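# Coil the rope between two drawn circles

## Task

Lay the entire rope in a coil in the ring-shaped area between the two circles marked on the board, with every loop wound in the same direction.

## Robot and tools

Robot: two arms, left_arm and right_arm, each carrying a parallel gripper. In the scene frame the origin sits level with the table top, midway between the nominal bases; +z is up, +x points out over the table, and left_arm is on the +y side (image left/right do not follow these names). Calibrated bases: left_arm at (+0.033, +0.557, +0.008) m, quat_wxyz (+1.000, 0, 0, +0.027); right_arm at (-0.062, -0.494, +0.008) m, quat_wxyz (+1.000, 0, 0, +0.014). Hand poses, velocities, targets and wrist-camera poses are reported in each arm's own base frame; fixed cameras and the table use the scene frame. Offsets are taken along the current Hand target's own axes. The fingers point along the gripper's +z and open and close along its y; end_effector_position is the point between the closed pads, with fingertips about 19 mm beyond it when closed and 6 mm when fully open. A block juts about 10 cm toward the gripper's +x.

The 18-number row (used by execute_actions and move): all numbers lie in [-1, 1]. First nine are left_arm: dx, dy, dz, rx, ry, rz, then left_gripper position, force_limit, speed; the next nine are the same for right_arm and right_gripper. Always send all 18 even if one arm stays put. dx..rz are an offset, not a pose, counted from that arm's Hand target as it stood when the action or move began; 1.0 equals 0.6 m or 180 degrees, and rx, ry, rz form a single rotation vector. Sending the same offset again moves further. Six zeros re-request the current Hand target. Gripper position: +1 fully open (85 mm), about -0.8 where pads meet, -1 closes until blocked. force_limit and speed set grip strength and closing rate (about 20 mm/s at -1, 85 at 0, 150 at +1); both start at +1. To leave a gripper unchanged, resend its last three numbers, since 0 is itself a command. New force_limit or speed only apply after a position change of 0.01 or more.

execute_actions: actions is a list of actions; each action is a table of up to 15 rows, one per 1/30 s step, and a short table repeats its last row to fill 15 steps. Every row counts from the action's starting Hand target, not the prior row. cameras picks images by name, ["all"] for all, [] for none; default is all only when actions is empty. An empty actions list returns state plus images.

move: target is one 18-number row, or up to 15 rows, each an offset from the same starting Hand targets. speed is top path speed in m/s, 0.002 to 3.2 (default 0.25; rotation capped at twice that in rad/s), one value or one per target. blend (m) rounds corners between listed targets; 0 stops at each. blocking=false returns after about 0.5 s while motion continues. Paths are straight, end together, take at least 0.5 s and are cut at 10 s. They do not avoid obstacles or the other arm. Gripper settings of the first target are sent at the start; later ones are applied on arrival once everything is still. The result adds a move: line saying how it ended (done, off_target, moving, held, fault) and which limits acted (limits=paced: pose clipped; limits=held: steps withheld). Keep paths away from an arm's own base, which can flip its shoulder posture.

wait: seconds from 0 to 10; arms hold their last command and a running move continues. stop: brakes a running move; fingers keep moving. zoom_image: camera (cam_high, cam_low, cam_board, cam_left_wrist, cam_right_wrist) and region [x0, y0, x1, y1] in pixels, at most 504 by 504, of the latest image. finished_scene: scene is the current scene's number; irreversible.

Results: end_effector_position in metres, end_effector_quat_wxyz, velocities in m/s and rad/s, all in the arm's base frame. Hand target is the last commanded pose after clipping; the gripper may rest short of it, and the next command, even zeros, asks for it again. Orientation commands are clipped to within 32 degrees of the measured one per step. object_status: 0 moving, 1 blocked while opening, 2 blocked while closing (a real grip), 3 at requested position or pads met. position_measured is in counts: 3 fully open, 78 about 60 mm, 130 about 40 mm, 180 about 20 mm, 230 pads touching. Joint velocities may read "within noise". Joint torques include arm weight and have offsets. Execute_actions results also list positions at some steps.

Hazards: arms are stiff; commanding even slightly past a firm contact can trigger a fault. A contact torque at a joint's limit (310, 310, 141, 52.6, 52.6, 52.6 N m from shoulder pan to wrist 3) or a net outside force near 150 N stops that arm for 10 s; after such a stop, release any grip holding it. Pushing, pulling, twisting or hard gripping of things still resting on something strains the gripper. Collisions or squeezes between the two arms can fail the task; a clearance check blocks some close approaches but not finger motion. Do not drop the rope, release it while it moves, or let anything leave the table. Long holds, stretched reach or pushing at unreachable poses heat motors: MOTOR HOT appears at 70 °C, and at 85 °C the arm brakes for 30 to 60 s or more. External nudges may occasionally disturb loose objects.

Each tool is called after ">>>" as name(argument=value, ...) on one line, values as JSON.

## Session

Scene 1 done. Now scene 2.

>>> execute_actions(actions=[], cameras=["all"])

>>> zoom_image(camera="cam_board", region=[300, 120, 700, 400])

Scene clock: 0.00 s.
left_arm: end_effector_position=(+0.2662, -0.3514, +0.3309) position_measured=3 object_status=3 end_effector_quat_wxyz=(-0.223, -0.469, +0.726, -0.451) | right_arm: end_effector_position=(+0.0937, +0.3815, +0.2295) position_measured=3 object_status=3 end_effector_quat_wxyz=(-0.400, +0.258, +0.848, +0.232)
Joint positions: left_arm=[1.964 -2.102 2.777 -3.283 -1.812 -2.462] | right_arm=[3.284 -2.134 2.587 -1.339 -0.832 0.459]
Joint velocities: within noise
Joint torques (N m): no reading
Hand target: left_arm +0.2662, -0.3514, +0.3309; -0.223, -0.469, +0.726, -0.451 | right_arm +0.0937, +0.3815, +0.2295; -0.400, +0.258, +0.848, +0.232
Tool commands: left_gripper/position=+1.0 left_gripper/force_limit=+1.0 left_gripper/speed=+1.0 right_gripper/position=+1.0 right_gripper/force_limit=+1.0 right_gripper/speed=+1.0
camera_calibration:
cam_left_wrist: T_world_to_cam=[[-0.880747, 0.139313, -0.452632, 0.441259], [0.385087, 0.766999, -0.513245, 0.354743], [0.275667, -0.626342, -0.72918, 0.0788118], [0, 0, 0, 1]] pos_world=[0.230305, -0.284198, 0.439266]
cam_right_wrist: T_world_to_cam=[[0.617788, 0.766925, 0.173679, -0.377133], [0.698606, -0.433917, -0.568916, 0.250286], [-0.360954, 0.472802, -0.803847, 0.163396], [0, 0, 0, 1]] pos_world=[0.117115, 0.320583, 0.339237]

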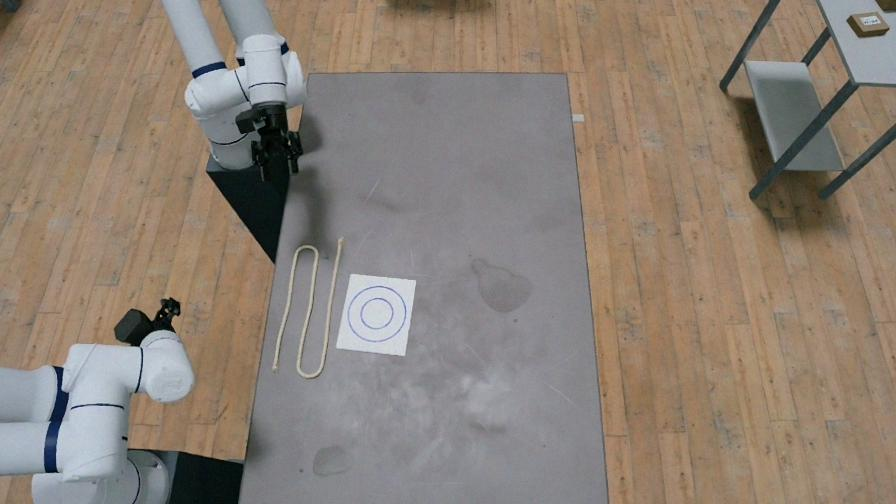

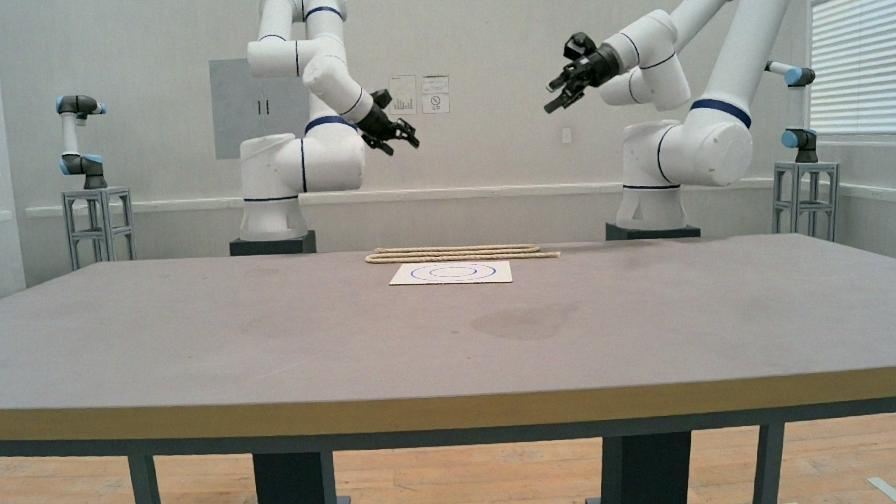

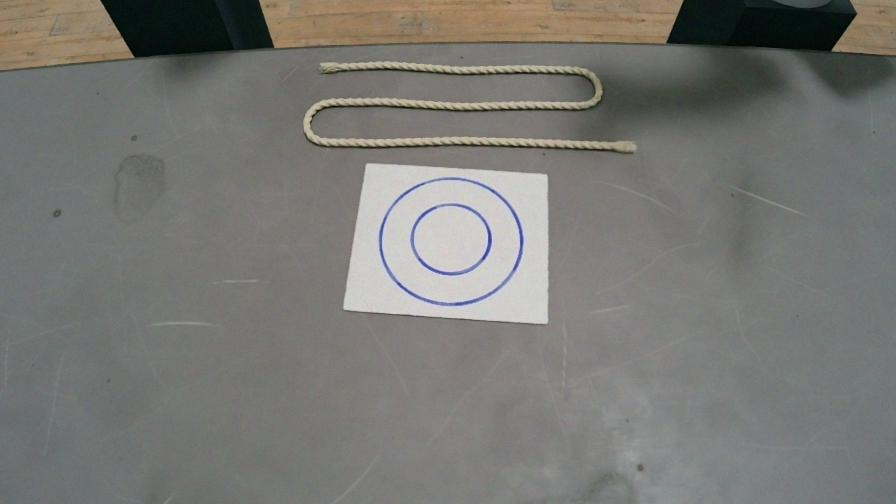

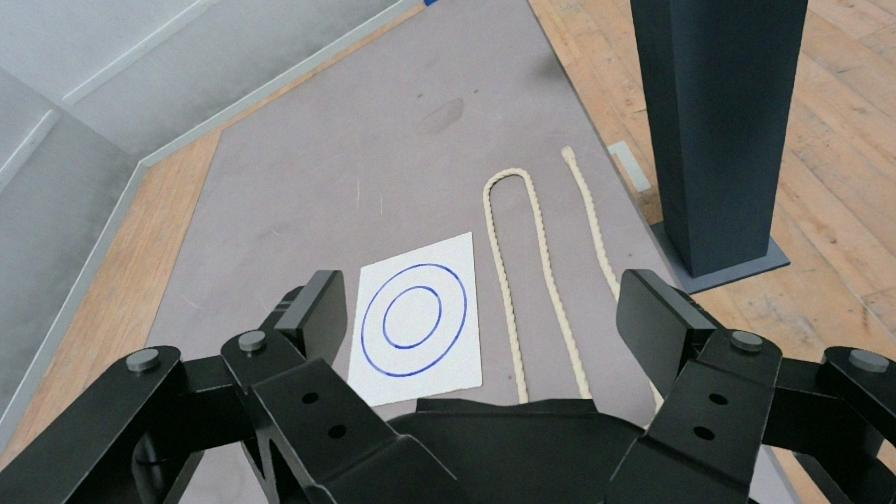

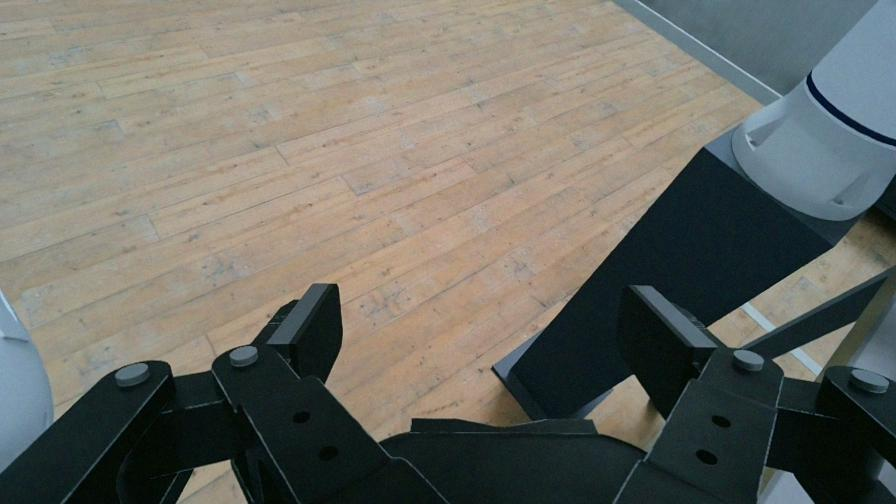

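Scaled by 1.260.

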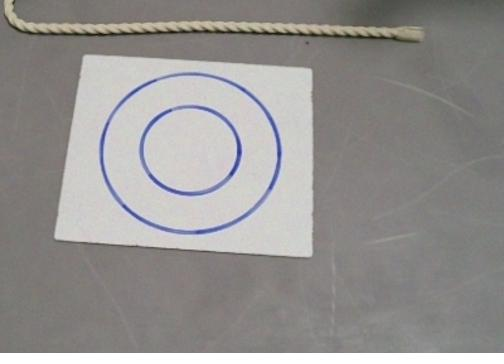

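>>> move(target=[[-0.13,0.001,0.1067,-0.2151,0.0828,0.3902,-0.1,-1,-1,-0.1867,0.1077,-0.431,-0.0838,0.0055,0.2205,1,1,1],[-0.2615,0.0022,0.2133,-0.4302,0.1655,0.7803,-0.1,-1,-1,-0.328,-0.0835,-0.982,-0.1675,0.0109,0.441,1,1,1]], speed=0.4, blend=[0.1,0], cameras=["cam_left_wrist","cam_board"])

Scene clock: 211.70 s.
left_arm: end_effector_position=(+0.3502, -0.3864, +0.1500) position_measured=141 object_status=3 end_effector_quat_wxyz=(+0.000, +0.735, +0.678, +0.000) | right_arm: end_effector_position=(+0.4990, -0.0598, +0.4006) position_measured=3 object_status=3 end_effector_quat_wxyz=(-0.393, +0.818, +0.401, +0.126)
Joint positions: left_arm=[1.959 -1.662 2.385 -2.293 -1.57 0.47] | right_arm=[2.371 -1.695 1.943 -1.085 -1.095 1.274]
Joint torques (N m): left_arm=[-8.95 -18.29 -33.3 -10.54 1.52 1.48] | right_arm=[-7.31 -33.2 -52.47 -4.34 -0.91 3.86]
Hand target: left_arm +0.3502, -0.3864, +0.1500; +0.000, +0.736, +0.677, +0.001 | right_arm +0.4991, -0.0598, +0.4007; -0.393, +0.818, +0.401, +0.126
Off the commanded pose: left_arm 0.000 m, 0 deg | right_arm 0.000 m, 0 deg.
move: done
camera_calibration:
cam_left_wrist: T_world_to_cam=[[0.996654, -0.08036, -0.0149056, -0.369733], [-0.0691789, -0.926562, 0.369727, -0.371349], [-0.0435222, -0.367459, -0.929021, 0.143597], [0, 0, 0, 1]] pos_world=[0.349056, -0.321024, 0.265191]
Images, in order (width x height): cam_board 896x504, cam_left_wrist 896x504.

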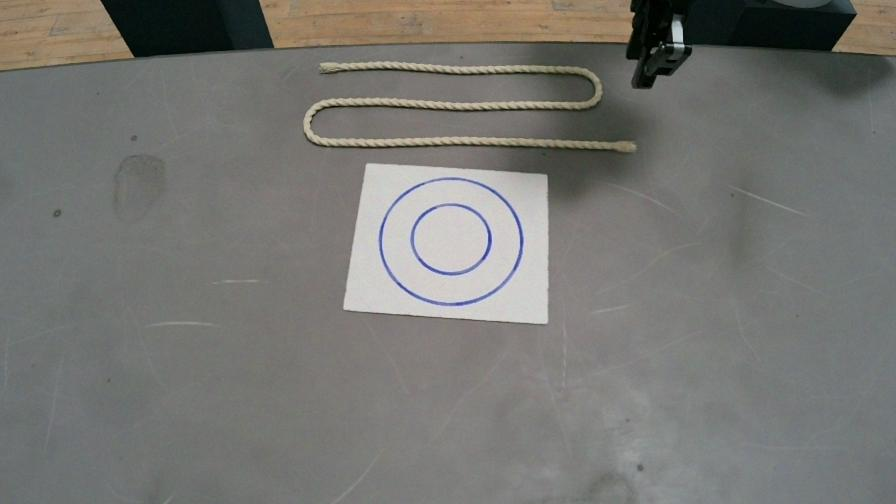

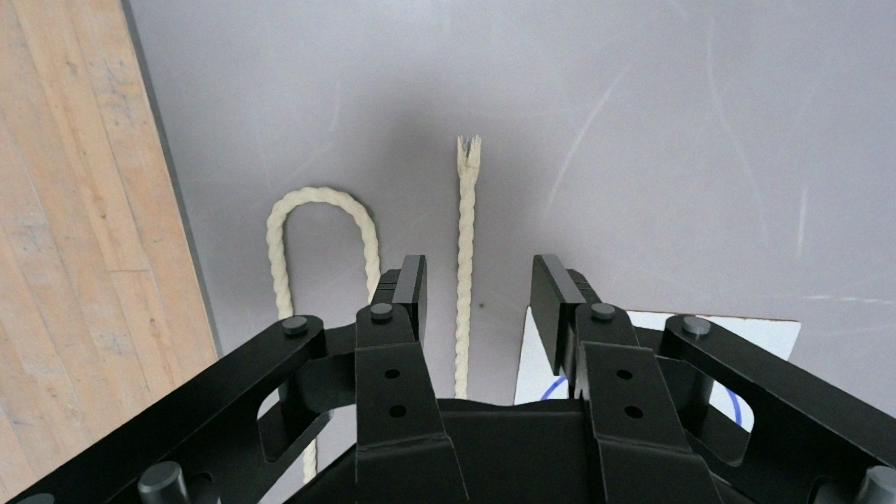

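>>> move(target=[[-0.004,0.0043,0.19,0,0,0,-0.1,-1,-1,0,0,0,0,0,0,1,1,1],[-0.004,0.0043,0.2263,0,0,0,-0.1,-1,-1,0,0,0,0,0,0,1,1,1],[-0.004,0.0043,0.2263,0,0,0,-1,-1,-1,0,0,0,0,0,0,1,1,1]], speed=[0.2,0.04,0.04], blend=[0.005,0,0], cameras=["cam_left_wrist"])

Scene clock: 227.17 s.
left_arm: end_effector_position=(+0.3527, -0.3889, +0.0142) position_measured=211 object_status=0 end_effector_quat_wxyz=(+0.000, +0.736, +0.677, +0.001) | right_arm: end_effector_position=(+0.4991, -0.0598, +0.4007) position_measured=3 object_status=3 end_effector_quat_wxyz=(-0.393, +0.818, +0.401, +0.126)
Joint positions: left_arm=[1.962 -1.389 2.478 -2.659 -1.57 0.473] | right_arm=[2.371 -1.695 1.943 -1.085 -1.095 1.274]
Joint torques (N m): left_arm=[8.66 -29.2 -18.52 -10.23 -0.91 1.89] | right_arm=[-3.52 -33.74 -52.96 -4.27 -0.79 4.03]
Hand target: left_arm +0.3527, -0.3889, +0.0142; +0.000, +0.736, +0.677, +0.001 | right_arm +0.4991, -0.0598, +0.4007; -0.393, +0.818, +0.401, +0.126
Off the commanded pose: left_arm 0.000 m, 0 deg | right_arm 0.000 m, 0 deg.
move: done
camera_calibration:
cam_left_wrist: T_world_to_cam=[[0.996637, -0.0806052, -0.0147142, -0.374557], [-0.0694814, -0.926575, 0.369637, -0.323264], [-0.0434285, -0.367372, -0.92906, 0.0165898], [0, 0, 0, 1]] pos_world=[0.351558, -0.323624, 0.129392]
Images, in order (width x height): cam_left_wrist 896x504.

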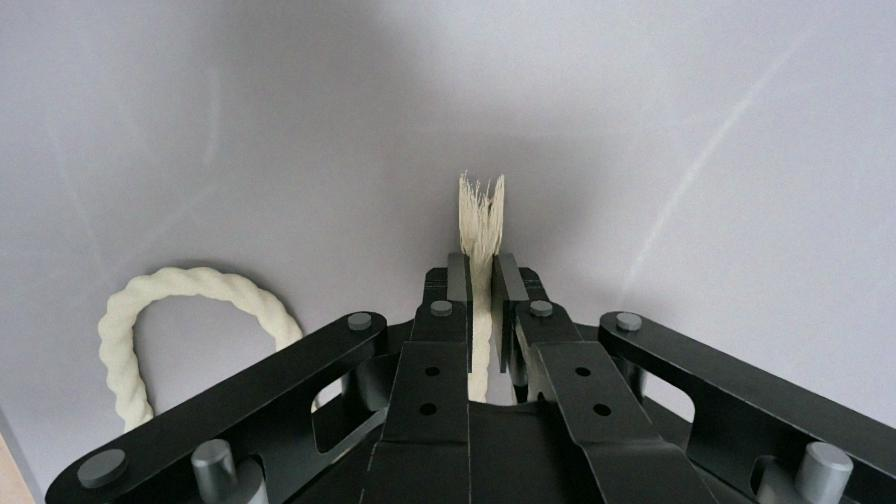

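>>> move(target=[[-0.0463,-0.004,-0.113,0,0,0,-1,-1,-1,0,0,0,0,0,0,1,1,1],[-0.23,-0.0117,-0.2963,0,0,0.2667,-1,-1,-1,0,0,0,0,0,0,1,1,1],[-0.3973,-0.032,-0.5297,0,0,0.5444,-1,-1,-1,0,0,0,0,0,0,1,1,1],[-0.5145,-0.0533,-0.7963,0,0,0.8244,-1,-1,-1,0,0,0,0,0,0,1,1,1]], speed=[0.12,0.2,0.22,0.22], blend=[0.03,0.03,0.03,0], cameras=["cam_left_wrist","cam_board","cam_low"])

Scene clock: 252.37 s.
left_arm: end_effector_position=(+0.2951, -0.6942, +0.4917) position_measured=211 object_status=2 end_effector_quat_wxyz=(+0.000, +0.852, -0.523, +0.000) | right_arm: end_effector_position=(+0.4991, -0.0598, +0.4007) position_measured=3 object_status=3 end_effector_quat_wxyz=(-0.393, +0.818, +0.401, +0.126)
Joint positions: left_arm=[1.735 -1.497 1.562 -1.635 -1.57 2.836] | right_arm=[2.371 -1.695 1.943 -1.085 -1.095 1.274]
Joint torques (N m): left_arm=[-9.95 -42.6 -58.5 -2.07 -1.73 2.1] | right_arm=[-1.33 -33.43 -52.67 -4.22 -0.78 3.63]
Hand target: left_arm +0.2951, -0.6942, +0.4918; +0.000, +0.852, -0.523, +0.000 | right_arm +0.4991, -0.0598, +0.4007; -0.393, +0.818, +0.401, +0.126
Off the commanded pose: left_arm 0.000 m, 0 deg | right_arm 0.000 m, 0 deg.
move: done
camera_calibration:
cam_left_wrist: T_world_to_cam=[[-0.8909, -0.453896, -0.0165819, -0.0360462], [-0.427133, 0.824838, 0.370405, 0.534364], [-0.154448, 0.337077, -0.928722, 0.867226], [0, 0, 0, 1]] pos_world=[0.330072, -0.749446, 0.606883]
Images, in order (width x height): cam_low 896x504, cam_board 896x504, cam_left_wrist 896x504.

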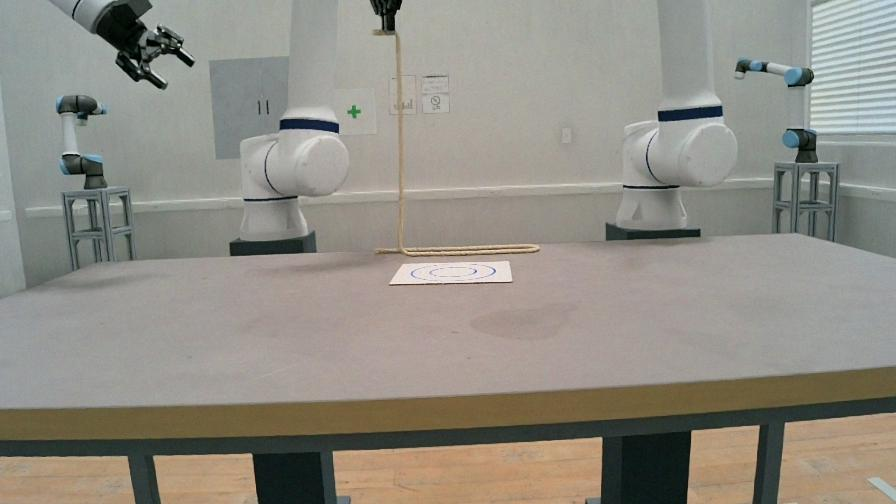

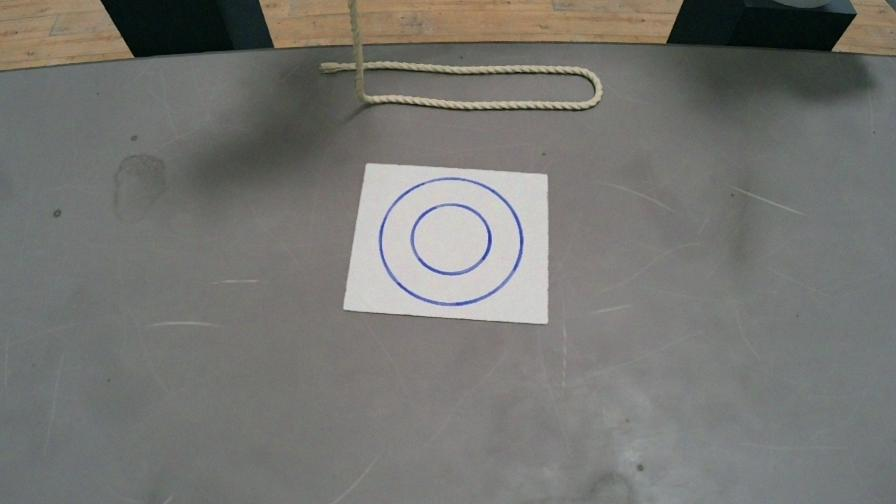

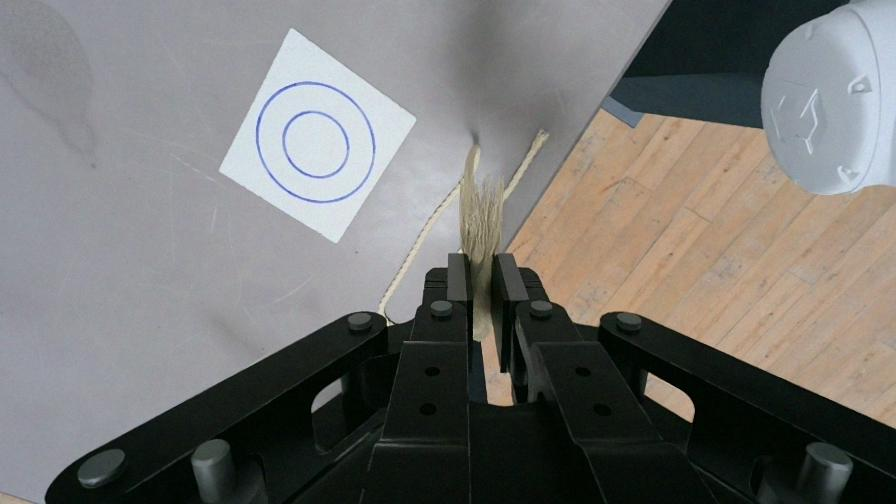

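>>> move(target=[[-0.0283,0,-0.1667,0,0.5,0,-1,-1,-1,0,0,0,0,0,0,1,1,1],[-0.0283,0,-0.9,0,0.5,0,-1,-1,-1,0,0,0,0,0,0,1,1,1]], speed=[0.25,0.16], blend=[0.03,0], cameras=["cam_board","cam_low"])

Scene clock: 287.67 s.
left_arm: end_effector_position=(+0.2869, -0.6794, +1.0317) position_measured=211 object_status=2 end_effector_quat_wxyz=(+0.370, +0.602, -0.370, +0.603) | right_arm: end_effector_position=(+0.4991, -0.0598, +0.4007) position_measured=3 object_status=3 end_effector_quat_wxyz=(-0.393, +0.818, +0.401, +0.126)
Joint positions: left_arm=[1.533 -1.789 1.576 -2.929 -1.063 3.143] | right_arm=[2.371 -1.695 1.943 -1.085 -1.095 1.274]
Joint torques (N m): left_arm=[7.47 -16.55 -54.65 0.91 -1.46 -0.98] | right_arm=[0.39 -32.01 -52.05 -4.21 -0.74 3.78]
Hand target: left_arm +0.2869, -0.6794, +1.0318; +0.370, +0.602, -0.370, +0.603 | right_arm +0.4991, -0.0598, +0.4007; -0.393, +0.818, +0.401, +0.126
Off the commanded pose: left_arm 0.000 m, 0 deg | right_arm 0.000 m, 0 deg.
move: done
Images, in order (width x height): cam_low 896x504, cam_board 896x504.

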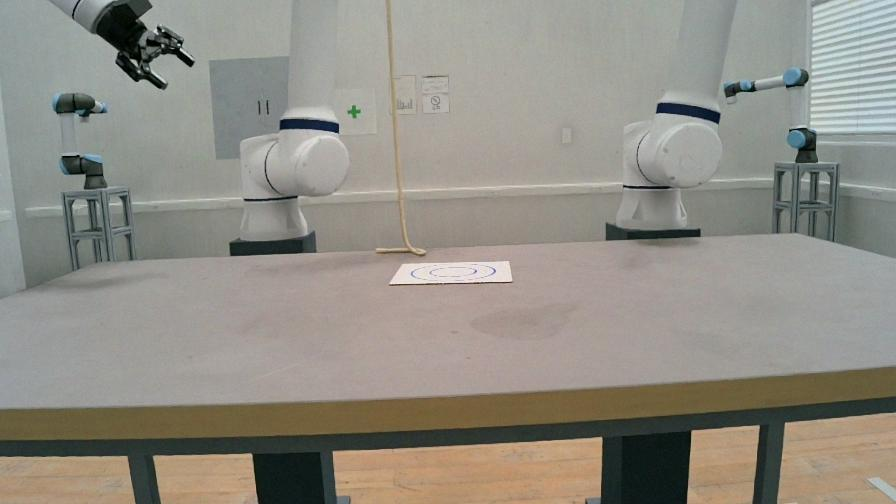

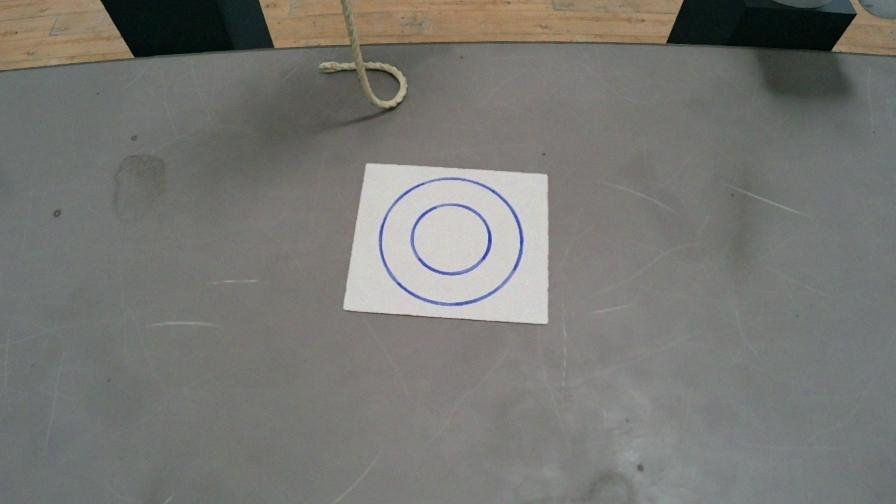

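>>> move(target=[0.3838,0,0,0,0,0,-1,-1,-1,0,0,0,0,0,0,1,1,1], speed=0.12, cameras=["cam_board","cam_low"])

Scene clock: 308.13 s.
left_arm: end_effector_position=(+0.2867, -0.6795, +1.2620) position_measured=211 object_status=2 end_effector_quat_wxyz=(+0.370, +0.602, -0.370, +0.603) | right_arm: end_effector_position=(+0.4991, -0.0598, +0.4007) position_measured=3 object_status=3 end_effector_quat_wxyz=(-0.393, +0.818, +0.401, +0.126)
Joint positions: left_arm=[1.533 -1.629 0.997 -2.51 -1.063 3.143] | right_arm=[2.371 -1.695 1.943 -1.085 -1.095 1.274]
Joint torques (N m): left_arm=[7.79 -26.14 -47.62 0.84 -1.7 -0.91] | right_arm=[2.19 -33.69 -52.67 -4.25 -0.8 3.57]
Hand target: left_arm +0.2868, -0.6795, +1.2621; +0.370, +0.602, -0.370, +0.603 | right_arm +0.4991, -0.0598, +0.4007; -0.393, +0.818, +0.401, +0.126
Off the commanded pose: left_arm 0.000 m, 0 deg | right_arm 0.000 m, 0 deg.
move: done
Images, in order (width x height): cam_low 896x504, cam_board 896x504.

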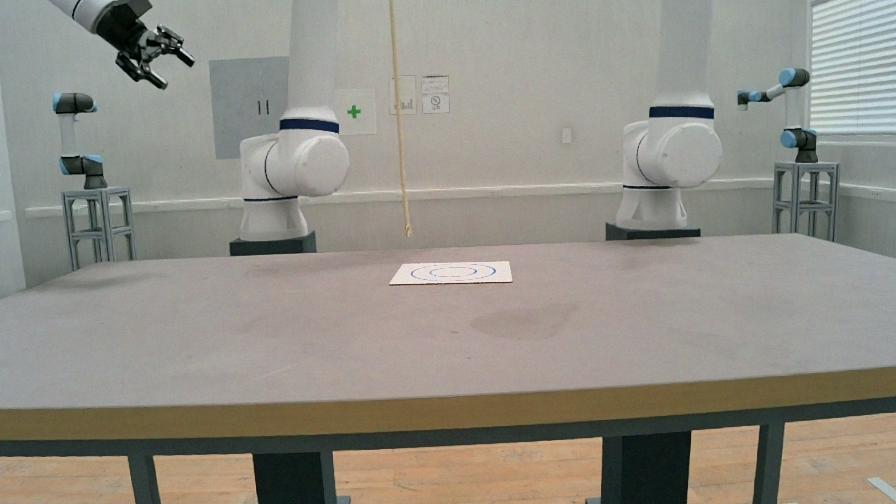

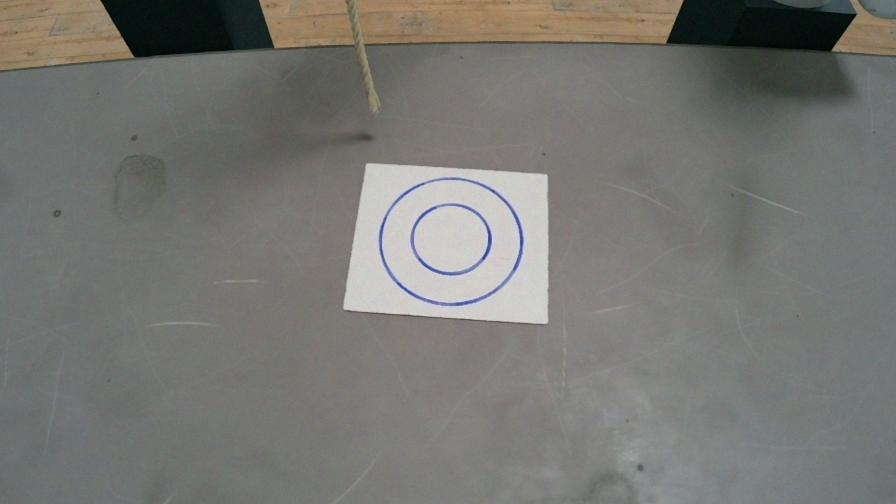

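>>> wait(seconds=0.5, cameras=["cam_board","cam_low"])

Scene clock: 331.37 s.
left_arm: end_effector_position=(+0.2868, -0.6795, +1.2621) position_measured=211 object_status=2 end_effector_quat_wxyz=(+0.370, +0.602, -0.370, +0.603) | right_arm: end_effector_position=(+0.4991, -0.0598, +0.4007) position_measured=3 object_status=3 end_effector_quat_wxyz=(-0.393, +0.818, +0.401, +0.126)
Joint positions: left_arm=[1.533 -1.628 0.997 -2.51 -1.063 3.143] | right_arm=[2.371 -1.695 1.943 -1.085 -1.095 1.274]
Joint torques (N m): left_arm=[6.78 -22.8 -46.94 0.49 -1.42 -0.7] | right_arm=[4.66 -35.47 -52.89 -4.29 -0.87 3.39]
Hand target: left_arm +0.2868, -0.6795, +1.2621; +0.370, +0.602, -0.370, +0.603 | right_arm +0.4991, -0.0598, +0.4007; -0.393, +0.818, +0.401, +0.126
Tool commands: left_gripper/position=-1.0 left_gripper/force_limit=-1.0 left_gripper/speed=-1.0 right_gripper/position=+1.0 right_gripper/force_limit=+1.0 right_gripper/speed=+1.0
Off the commanded pose: left_arm 0.000 m, 0 deg | right_arm 0.000 m, 0 deg.
wait: 0.50 s; at rest from the start
Images, in order (width x height): cam_low 896x504, cam_board 896x504.

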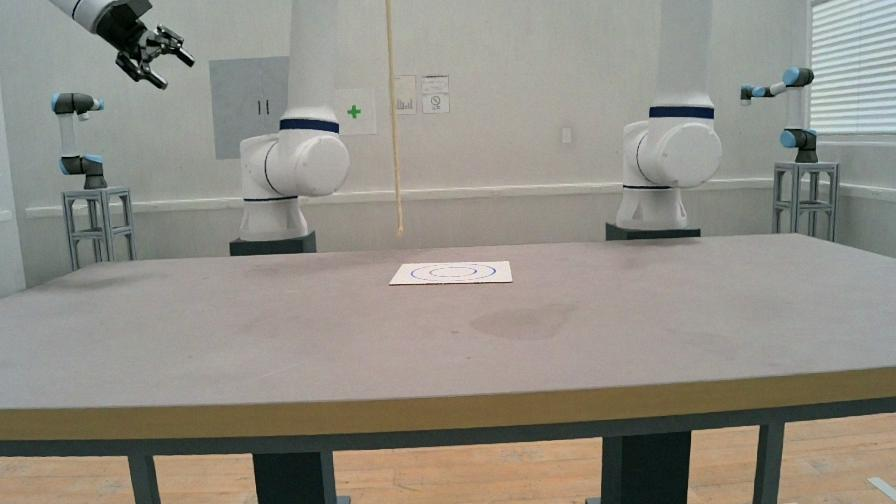

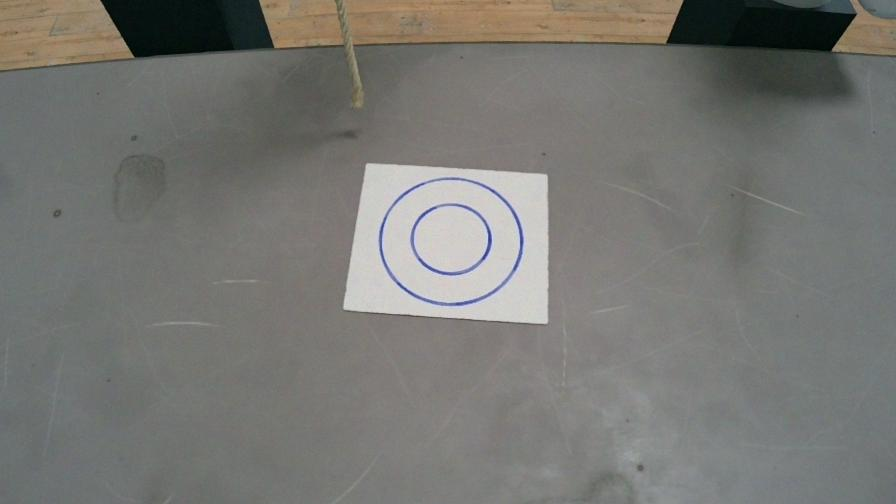

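>>> move(target=[0,-0.3038,0.0585,0,0,0,-1,-1,-1,0,0,0,0,0,0,1,1,1], speed=0.1)

>>> wait(seconds=4, cameras=["cam_board","cam_low"])

>>> zoom_image(camera="cam_board", region=[340, 120, 580, 340])

Scene clock: 355.83 s.
left_arm: end_effector_position=(+0.4651, -0.6284, +1.2622) position_measured=211 object_status=2 end_effector_quat_wxyz=(+0.370, +0.602, -0.370, +0.603) | right_arm: end_effector_position=(+0.4991, -0.0598, +0.4007) position_measured=3 object_status=3 end_effector_quat_wxyz=(-0.393, +0.818, +0.401, +0.126)
Joint positions: left_arm=[1.943 -1.543 0.913 -2.511 -1.474 3.143] | right_arm=[2.371 -1.695 1.943 -1.085 -1.095 1.274]
Joint torques (N m): left_arm=[10.28 -28.25 -46.48 0.2 -1.83 1.53] | right_arm=[4.43 -34.84 -52.29 -4.31 -0.93 3.04]
Hand target: left_arm +0.4652, -0.6284, +1.2622; +0.370, +0.602, -0.370, +0.603 | right_arm +0.4991, -0.0598, +0.4007; -0.393, +0.818, +0.401, +0.126
Off the commanded pose: left_arm 0.000 m, 0 deg | right_arm 0.000 m, 0 deg.
move: done

Scene clock: 359.83 s.
left_arm: end_effector_position=(+0.4652, -0.6284, +1.2622) position_measured=211 object_status=2 end_effector_quat_wxyz=(+0.370, +0.602, -0.370, +0.603) | right_arm: end_effector_position=(+0.4991, -0.0598, +0.4007) position_measured=3 object_status=3 end_effector_quat_wxyz=(-0.393, +0.818, +0.401, +0.126)
Joint positions: left_arm=[1.944 -1.543 0.913 -2.511 -1.474 3.143] | right_arm=[2.371 -1.695 1.943 -1.085 -1.095 1.274]
Joint torques (N m): left_arm=[9.13 -30.37 -47.28 0.02 -1.57 -0.48] | right_arm=[5.36 -33.51 -52.57 -4.27 -0.72 2.78]
Hand target: left_arm +0.4652, -0.6284, +1.2622; +0.370, +0.602, -0.370, +0.603 | right_arm +0.4991, -0.0598, +0.4007; -0.393, +0.818, +0.401, +0.126
Tool commands: left_gripper/position=-1.0 left_gripper/force_limit=-1.0 left_gripper/speed=-1.0 right_gripper/position=+1.0 right_gripper/force_limit=+1.0 right_gripper/speed=+1.0
Off the commanded pose: left_arm 0.000 m, 0 deg | right_arm 0.000 m, 0 deg.
wait: 4.00 s; at rest by 0.17 s
Images, in order (width x height): cam_low 896x504, cam_board 896x504.

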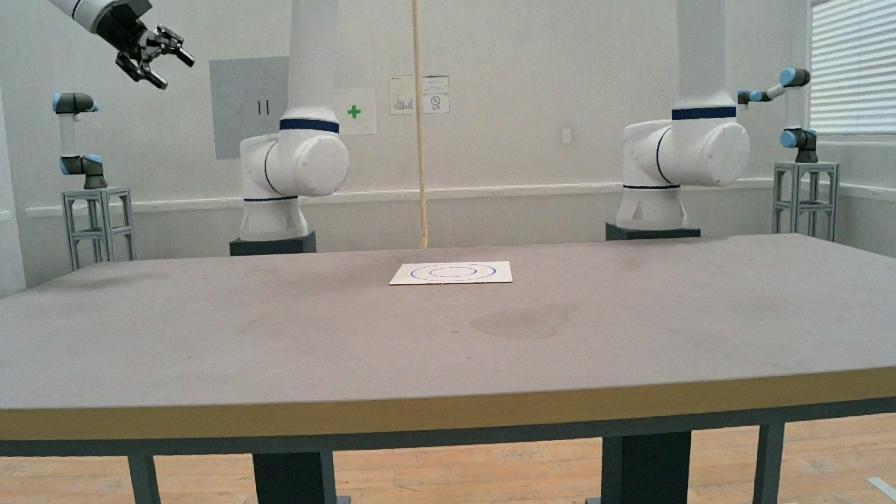

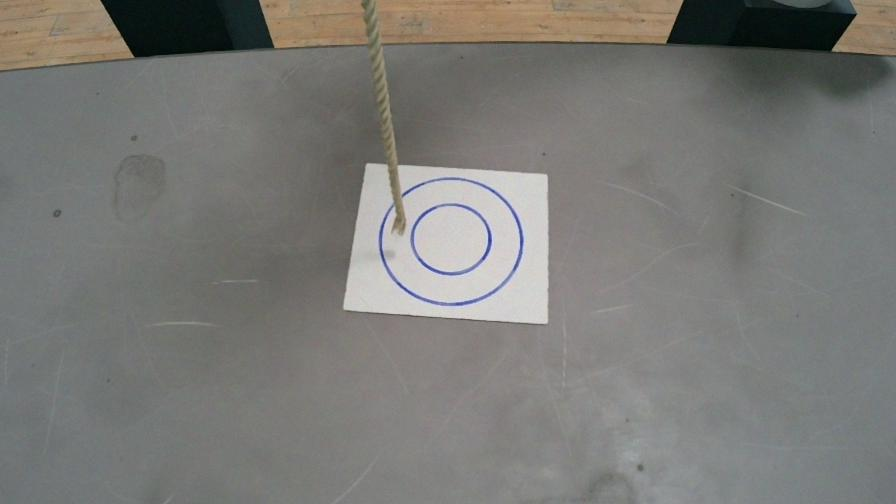

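Scaled by 2.100.

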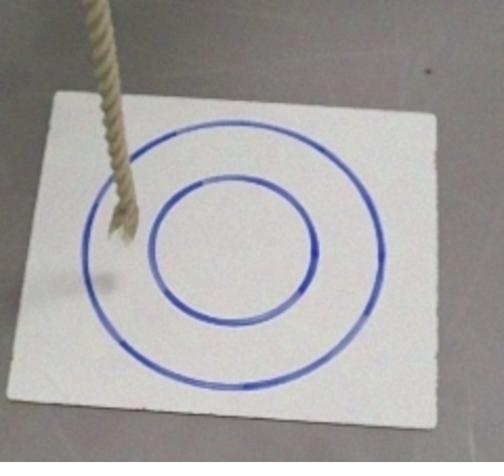

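>>> move(target=[[-0.075,0.003,-0.0068,0,0,0,-1,-1,-1,0,0,0,0,0,0,1,1,1],[-0.1,0.003,-0.0068,0,0,0,-1,-1,-1,0,0,0,0,0,0,1,1,1],[-0.1287,-0.0835,-0.0022,0,0,0,-1,-1,-1,0,0,0,0,0,0,1,1,1],[-0.1592,-0.1103,-0.032,0,0,0,-1,-1,-1,0,0,0,0,0,0,1,1,1],[-0.1897,-0.1251,-0.0693,0,0,0,-1,-1,-1,0,0,0,0,0,0,1,1,1],[-0.2202,-0.1265,-0.1094,0,0,0,-1,-1,-1,0,0,0,0,0,0,1,1,1]], speed=[0.06,0.03,0.04,0.04,0.04,0.04], blend=[0,0.004,0.008,0.008,0.008,0], cameras=["cam_board"])

>>> zoom_image(camera="cam_board", region=[340, 120, 580, 340])

Scene clock: 405.00 s.
left_arm: end_effector_position=(+0.5033, -0.5355, +1.1302) position_measured=211 object_status=2 end_effector_quat_wxyz=(+0.370, +0.602, -0.370, +0.603) | right_arm: end_effector_position=(+0.4991, -0.0598, +0.4007) position_measured=3 object_status=3 end_effector_quat_wxyz=(-0.393, +0.818, +0.401, +0.126)
Joint positions: left_arm=[2.107 -1.718 1.34 -2.763 -1.638 3.143] | right_arm=[2.371 -1.695 1.943 -1.085 -1.095 1.274]
Joint torques (N m): left_arm=[8.31 -45.55 -39.92 -8.39 -1.63 1.78] | right_arm=[6.18 -33.8 -51.71 -3.97 -0.75 2.61]
Hand target: left_arm +0.5033, -0.5354, +1.1302; +0.370, +0.602, -0.370, +0.603 | right_arm +0.4991, -0.0598, +0.4007; -0.393, +0.818, +0.401, +0.126
Off the commanded pose: left_arm 0.000 m, 0 deg | right_arm 0.000 m, 0 deg.
move: done
Images, in order (width x height): cam_board 896x504.

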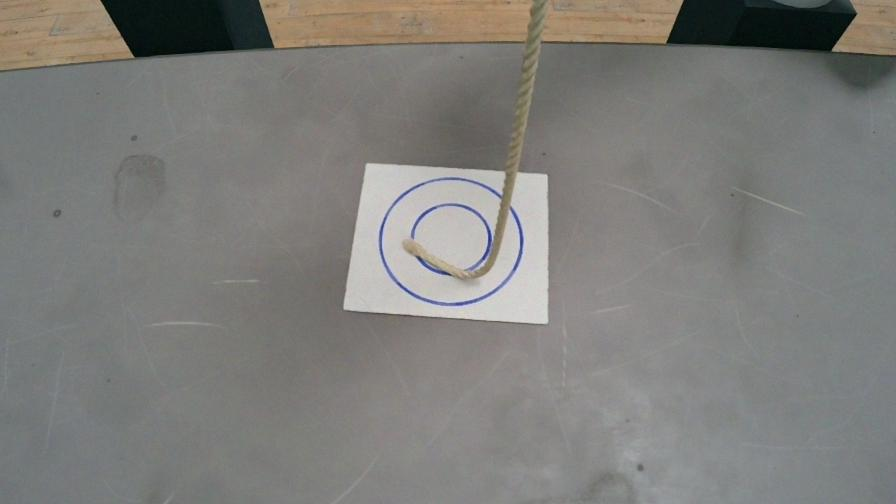

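Scaled by 2.100.

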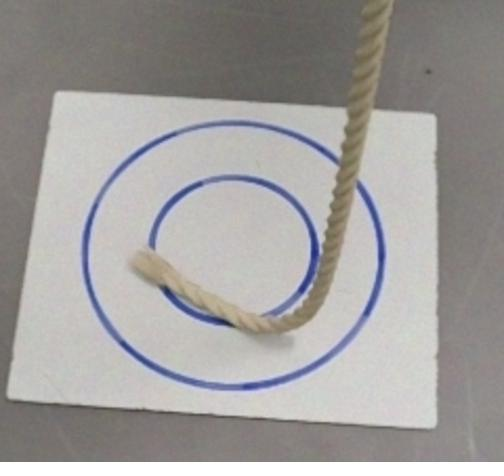

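>>> move(target=[[0.0305,0.0014,0.0402,0,0,0,-1,-1,-1,0,0,0,0,0,0,1,1,1],[0.061,0.0162,0.0774,0,0,0,-1,-1,-1,0,0,0,0,0,0,1,1,1],[0.0915,0.043,0.1072,0,0,0,-1,-1,-1,0,0,0,0,0,0,1,1,1],[0.153,0.1139,0.1156,0,0,0,-1,-1,-1,0,0,0,0,0,0,1,1,1]], speed=0.05, blend=[0.008,0.008,0.008,0])

>>> wait(seconds=5, cameras=["cam_board"])

>>> zoom_image(camera="cam_board", region=[340, 120, 580, 340])

Scene clock: 433.90 s.
left_arm: end_effector_position=(+0.4737, -0.6282, +1.2219) position_measured=211 object_status=2 end_effector_quat_wxyz=(+0.370, +0.602, -0.370, +0.603) | right_arm: end_effector_position=(+0.4991, -0.0598, +0.4007) position_measured=3 object_status=3 end_effector_quat_wxyz=(-0.393, +0.818, +0.401, +0.126)
Joint positions: left_arm=[1.96 -1.578 1.033 -2.597 -1.491 3.143] | right_arm=[2.371 -1.695 1.943 -1.085 -1.095 1.274]
Joint torques (N m): left_arm=[-6.53 -28.36 -50.02 0.3 1.65 -0.31] | right_arm=[2.38 -34.08 -51.89 -4.18 -0.61 2.05]
Hand target: left_arm +0.4736, -0.6282, +1.2219; +0.370, +0.602, -0.370, +0.603 | right_arm +0.4991, -0.0598, +0.4007; -0.393, +0.818, +0.401, +0.126
Off the commanded pose: left_arm 0.000 m, 0 deg | right_arm 0.000 m, 0 deg.
move: done

Scene clock: 438.90 s.
left_arm: end_effector_position=(+0.4736, -0.6282, +1.2219) position_measured=211 object_status=2 end_effector_quat_wxyz=(+0.370, +0.602, -0.370, +0.603) | right_arm: end_effector_position=(+0.4991, -0.0598, +0.4007) position_measured=3 object_status=3 end_effector_quat_wxyz=(-0.393, +0.818, +0.401, +0.126)
Joint positions: left_arm=[1.96 -1.577 1.033 -2.597 -1.491 3.143] | right_arm=[2.371 -1.695 1.943 -1.085 -1.095 1.274]
Joint torques (N m): left_arm=[-9.33 -29.99 -49.88 0.06 1.83 -0.42] | right_arm=[5.8 -35.26 -51.9 -4.33 -0.62 2.4]
Hand target: left_arm +0.4736, -0.6282, +1.2219; +0.370, +0.602, -0.370, +0.603 | right_arm +0.4991, -0.0598, +0.4007; -0.393, +0.818, +0.401, +0.126
Tool commands: left_gripper/position=-1.0 left_gripper/force_limit=-1.0 left_gripper/speed=-1.0 right_gripper/position=+1.0 right_gripper/force_limit=+1.0 right_gripper/speed=+1.0
Off the commanded pose: left_arm 0.000 m, 0 deg | right_arm 0.000 m, 0 deg.
wait: 5.00 s; at rest by 0.17 s
Images, in order (width x height): cam_board 896x504.

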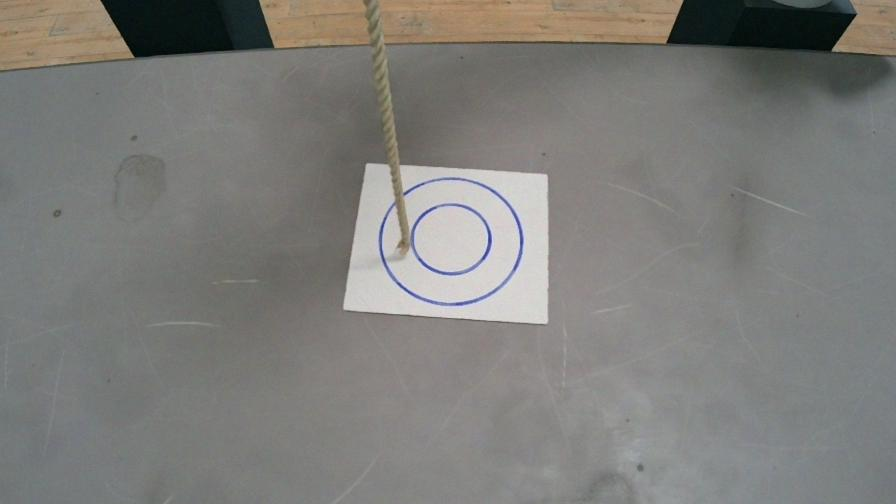

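Scaled by 2.100.

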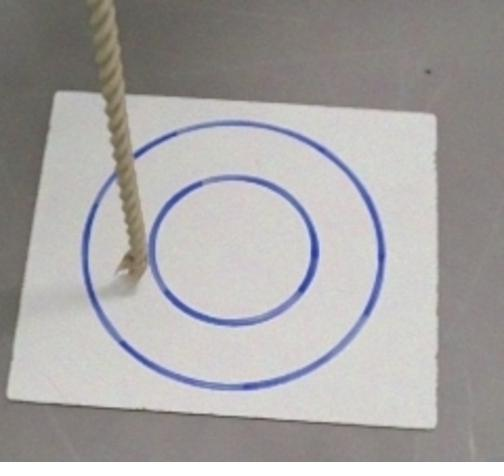

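>>> move(target=[[-0.0332,0,0,0,0,0,-1,-1,-1,0,0,0,0,0,0,1,1,1],[-0.0615,-0.0808,0.0018,0,0,0,-1,-1,-1,0,0,0,0,0,0,1,1,1],[-0.092,-0.1076,-0.028,0,0,0,-1,-1,-1,0,0,0,0,0,0,1,1,1],[-0.1225,-0.1223,-0.0652,0,0,0,-1,-1,-1,0,0,0,0,0,0,1,1,1],[-0.153,-0.1238,-0.1054,0,0,0,-1,-1,-1,0,0,0,0,0,0,1,1,1]], speed=0.04, blend=[0.004,0.008,0.008,0.008,0], cameras=["cam_board"])

>>> zoom_image(camera="cam_board", region=[340, 120, 580, 340])

Scene clock: 480.33 s.
left_arm: end_effector_position=(+0.5114, -0.5383, +1.1303) position_measured=211 object_status=2 end_effector_quat_wxyz=(+0.370, +0.602, -0.370, +0.603) | right_arm: end_effector_position=(+0.4991, -0.0598, +0.4007) position_measured=3 object_status=3 end_effector_quat_wxyz=(-0.393, +0.818, +0.401, +0.126)
Joint positions: left_arm=[2.12 -1.704 1.328 -2.765 -1.65 3.143] | right_arm=[2.371 -1.695 1.943 -1.085 -1.095 1.274]
Joint torques (N m): left_arm=[8.66 -42.65 -41.55 -8.61 -1.65 1.5] | right_arm=[4.18 -37.71 -51.07 -3.53 -0.68 1.58]
Hand target: left_arm +0.5113, -0.5382, +1.1302; +0.370, +0.602, -0.370, +0.603 | right_arm +0.4991, -0.0598, +0.4007; -0.393, +0.818, +0.401, +0.126
Off the commanded pose: left_arm 0.000 m, 0 deg | right_arm 0.000 m, 0 deg.
move: done
Images, in order (width x height): cam_board 896x504.

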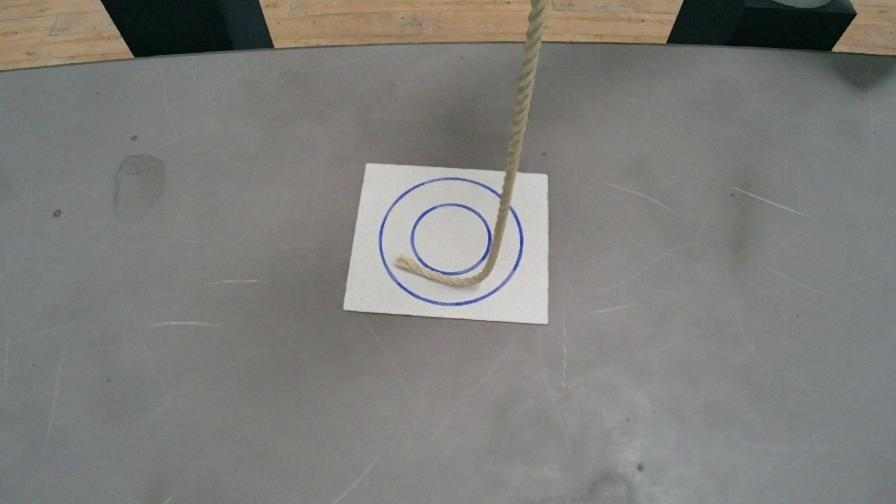

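Scaled by 2.100.

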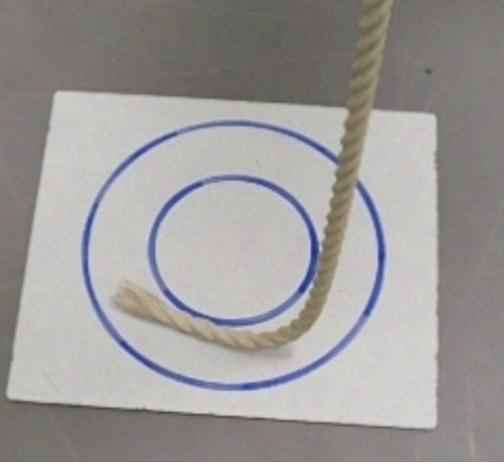

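>>> move(target=[[0.0305,0.0014,0.0402,0,0,0,-1,-1,-1,0,0,0,0,0,0,1,1,1],[0.061,0.0162,0.0774,0,0,0,-1,-1,-1,0,0,0,0,0,0,1,1,1],[0.0915,0.043,0.1072,0,0,0,-1,-1,-1,0,0,0,0,0,0,1,1,1],[0.1398,0.1238,0.0861,0,0,0,-1,-1,-1,0,0,0,0,0,0,1,1,1]], speed=0.05, blend=[0.008,0.008,0.008,0])

>>> wait(seconds=2.5)

>>> move(target=[[-0.02,0,0,0,0,0,-1,-1,-1,0,0,0,0,0,0,1,1,1],[-0.0483,-0.0765,0.0186,0,0,0,-1,-1,-1,0,0,0,0,0,0,1,1,1],[-0.0788,-0.1033,-0.0112,0,0,0,-1,-1,-1,0,0,0,0,0,0,1,1,1],[-0.1093,-0.1181,-0.0485,0,0,0,-1,-1,-1,0,0,0,0,0,0,1,1,1],[-0.1398,-0.1195,-0.0886,0,0,0,-1,-1,-1,0,0,0,0,0,0,1,1,1],[-0.1703,-0.1068,-0.1267,0,0,0,-1,-1,-1,0,0,0,0,0,0,1,1,1]], speed=0.04, blend=[0.004,0.008,0.008,0.008,0.008,0], cameras=["cam_board"])

>>> zoom_image(camera="cam_board", region=[340, 120, 580, 340])

Scene clock: 541.33 s.
left_arm: end_effector_position=(+0.4685, -0.6179, +1.2140) position_measured=211 object_status=2 end_effector_quat_wxyz=(+0.370, +0.602, -0.370, +0.603) | right_arm: end_effector_position=(+0.4991, -0.0598, +0.4007) position_measured=3 object_status=3 end_effector_quat_wxyz=(-0.393, +0.818, +0.401, +0.126)
Joint positions: left_arm=[1.958 -1.604 1.075 -2.612 -1.489 3.143] | right_arm=[2.371 -1.695 1.943 -1.085 -1.095 1.274]
Joint torques (N m): left_arm=[-10.73 -48.05 -52.11 0.15 1.66 -0.27] | right_arm=[4.09 -38.28 -51.16 -4.11 -0.24 1.56]
Hand target: left_arm +0.4684, -0.6179, +1.2140; +0.370, +0.602, -0.370, +0.603 | right_arm +0.4991, -0.0598, +0.4007; -0.393, +0.818, +0.401, +0.126
Off the commanded pose: left_arm 0.000 m, 0 deg | right_arm 0.000 m, 0 deg.
move: done

Scene clock: 543.83 s.
left_arm: end_effector_position=(+0.4684, -0.6179, +1.2140) position_measured=211 object_status=2 end_effector_quat_wxyz=(+0.370, +0.602, -0.370, +0.603) | right_arm: end_effector_position=(+0.4991, -0.0598, +0.4007) position_measured=3 object_status=3 end_effector_quat_wxyz=(-0.393, +0.818, +0.401, +0.126)
Joint positions: left_arm=[1.958 -1.604 1.075 -2.612 -1.489 3.143] | right_arm=[2.371 -1.695 1.943 -1.085 -1.095 1.274]
Joint torques (N m): left_arm=[-9.81 -49.28 -50.67 0.1 1.68 -0.55] | right_arm=[2.28 -37.72 -51.05 -4.42 -0.52 1.23]
Hand target: left_arm +0.4684, -0.6179, +1.2140; +0.370, +0.602, -0.370, +0.603 | right_arm +0.4991, -0.0598, +0.4007; -0.393, +0.818, +0.401, +0.126
Tool commands: left_gripper/position=-1.0 left_gripper/force_limit=-1.0 left_gripper/speed=-1.0 right_gripper/position=+1.0 right_gripper/force_limit=+1.0 right_gripper/speed=+1.0
Off the commanded pose: left_arm 0.000 m, 0 deg | right_arm 0.000 m, 0 deg.
wait: 2.50 s; at rest by 0.17 s

Scene clock: 548.80 s.
left_arm: end_effector_position=(+0.4913, -0.5211, +1.1119) position_measured=211 object_status=2 end_effector_quat_wxyz=(+0.370, +0.602, -0.370, +0.603) | right_arm: end_effector_position=(+0.4991, -0.0598, +0.4007) position_measured=3 object_status=3 end_effector_quat_wxyz=(-0.393, +0.818, +0.401, +0.126)
Joint positions: left_arm=[2.1 -1.759 1.407 -2.789 -1.631 3.143] | right_arm=[2.371 -1.695 1.943 -1.085 -1.095 1.274]
Joint torques (N m): left_arm=[-8.99 -40.86 -42.02 -8.29 1.84 1.49] | right_arm=[3.82 -38.76 -51.28 -4.05 -0.51 1.32]
Hand target: left_arm +0.4912, -0.5211, +1.1119; +0.370, +0.602, -0.370, +0.603 | right_arm +0.4991, -0.0598, +0.4007; -0.393, +0.818, +0.401, +0.126
Off the commanded pose: left_arm 0.000 m, 0 deg | right_arm 0.000 m, 0 deg.
move: done
Images, in order (width x height): cam_board 896x504.

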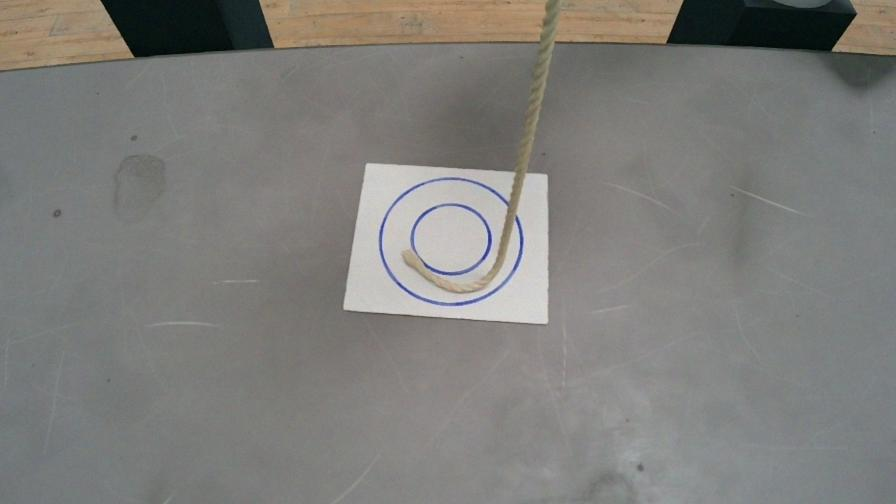

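Scaled by 2.100.

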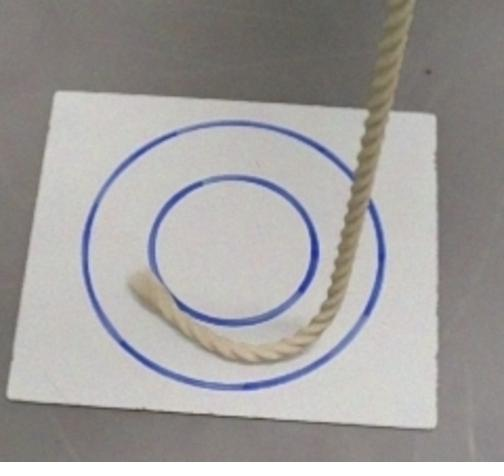

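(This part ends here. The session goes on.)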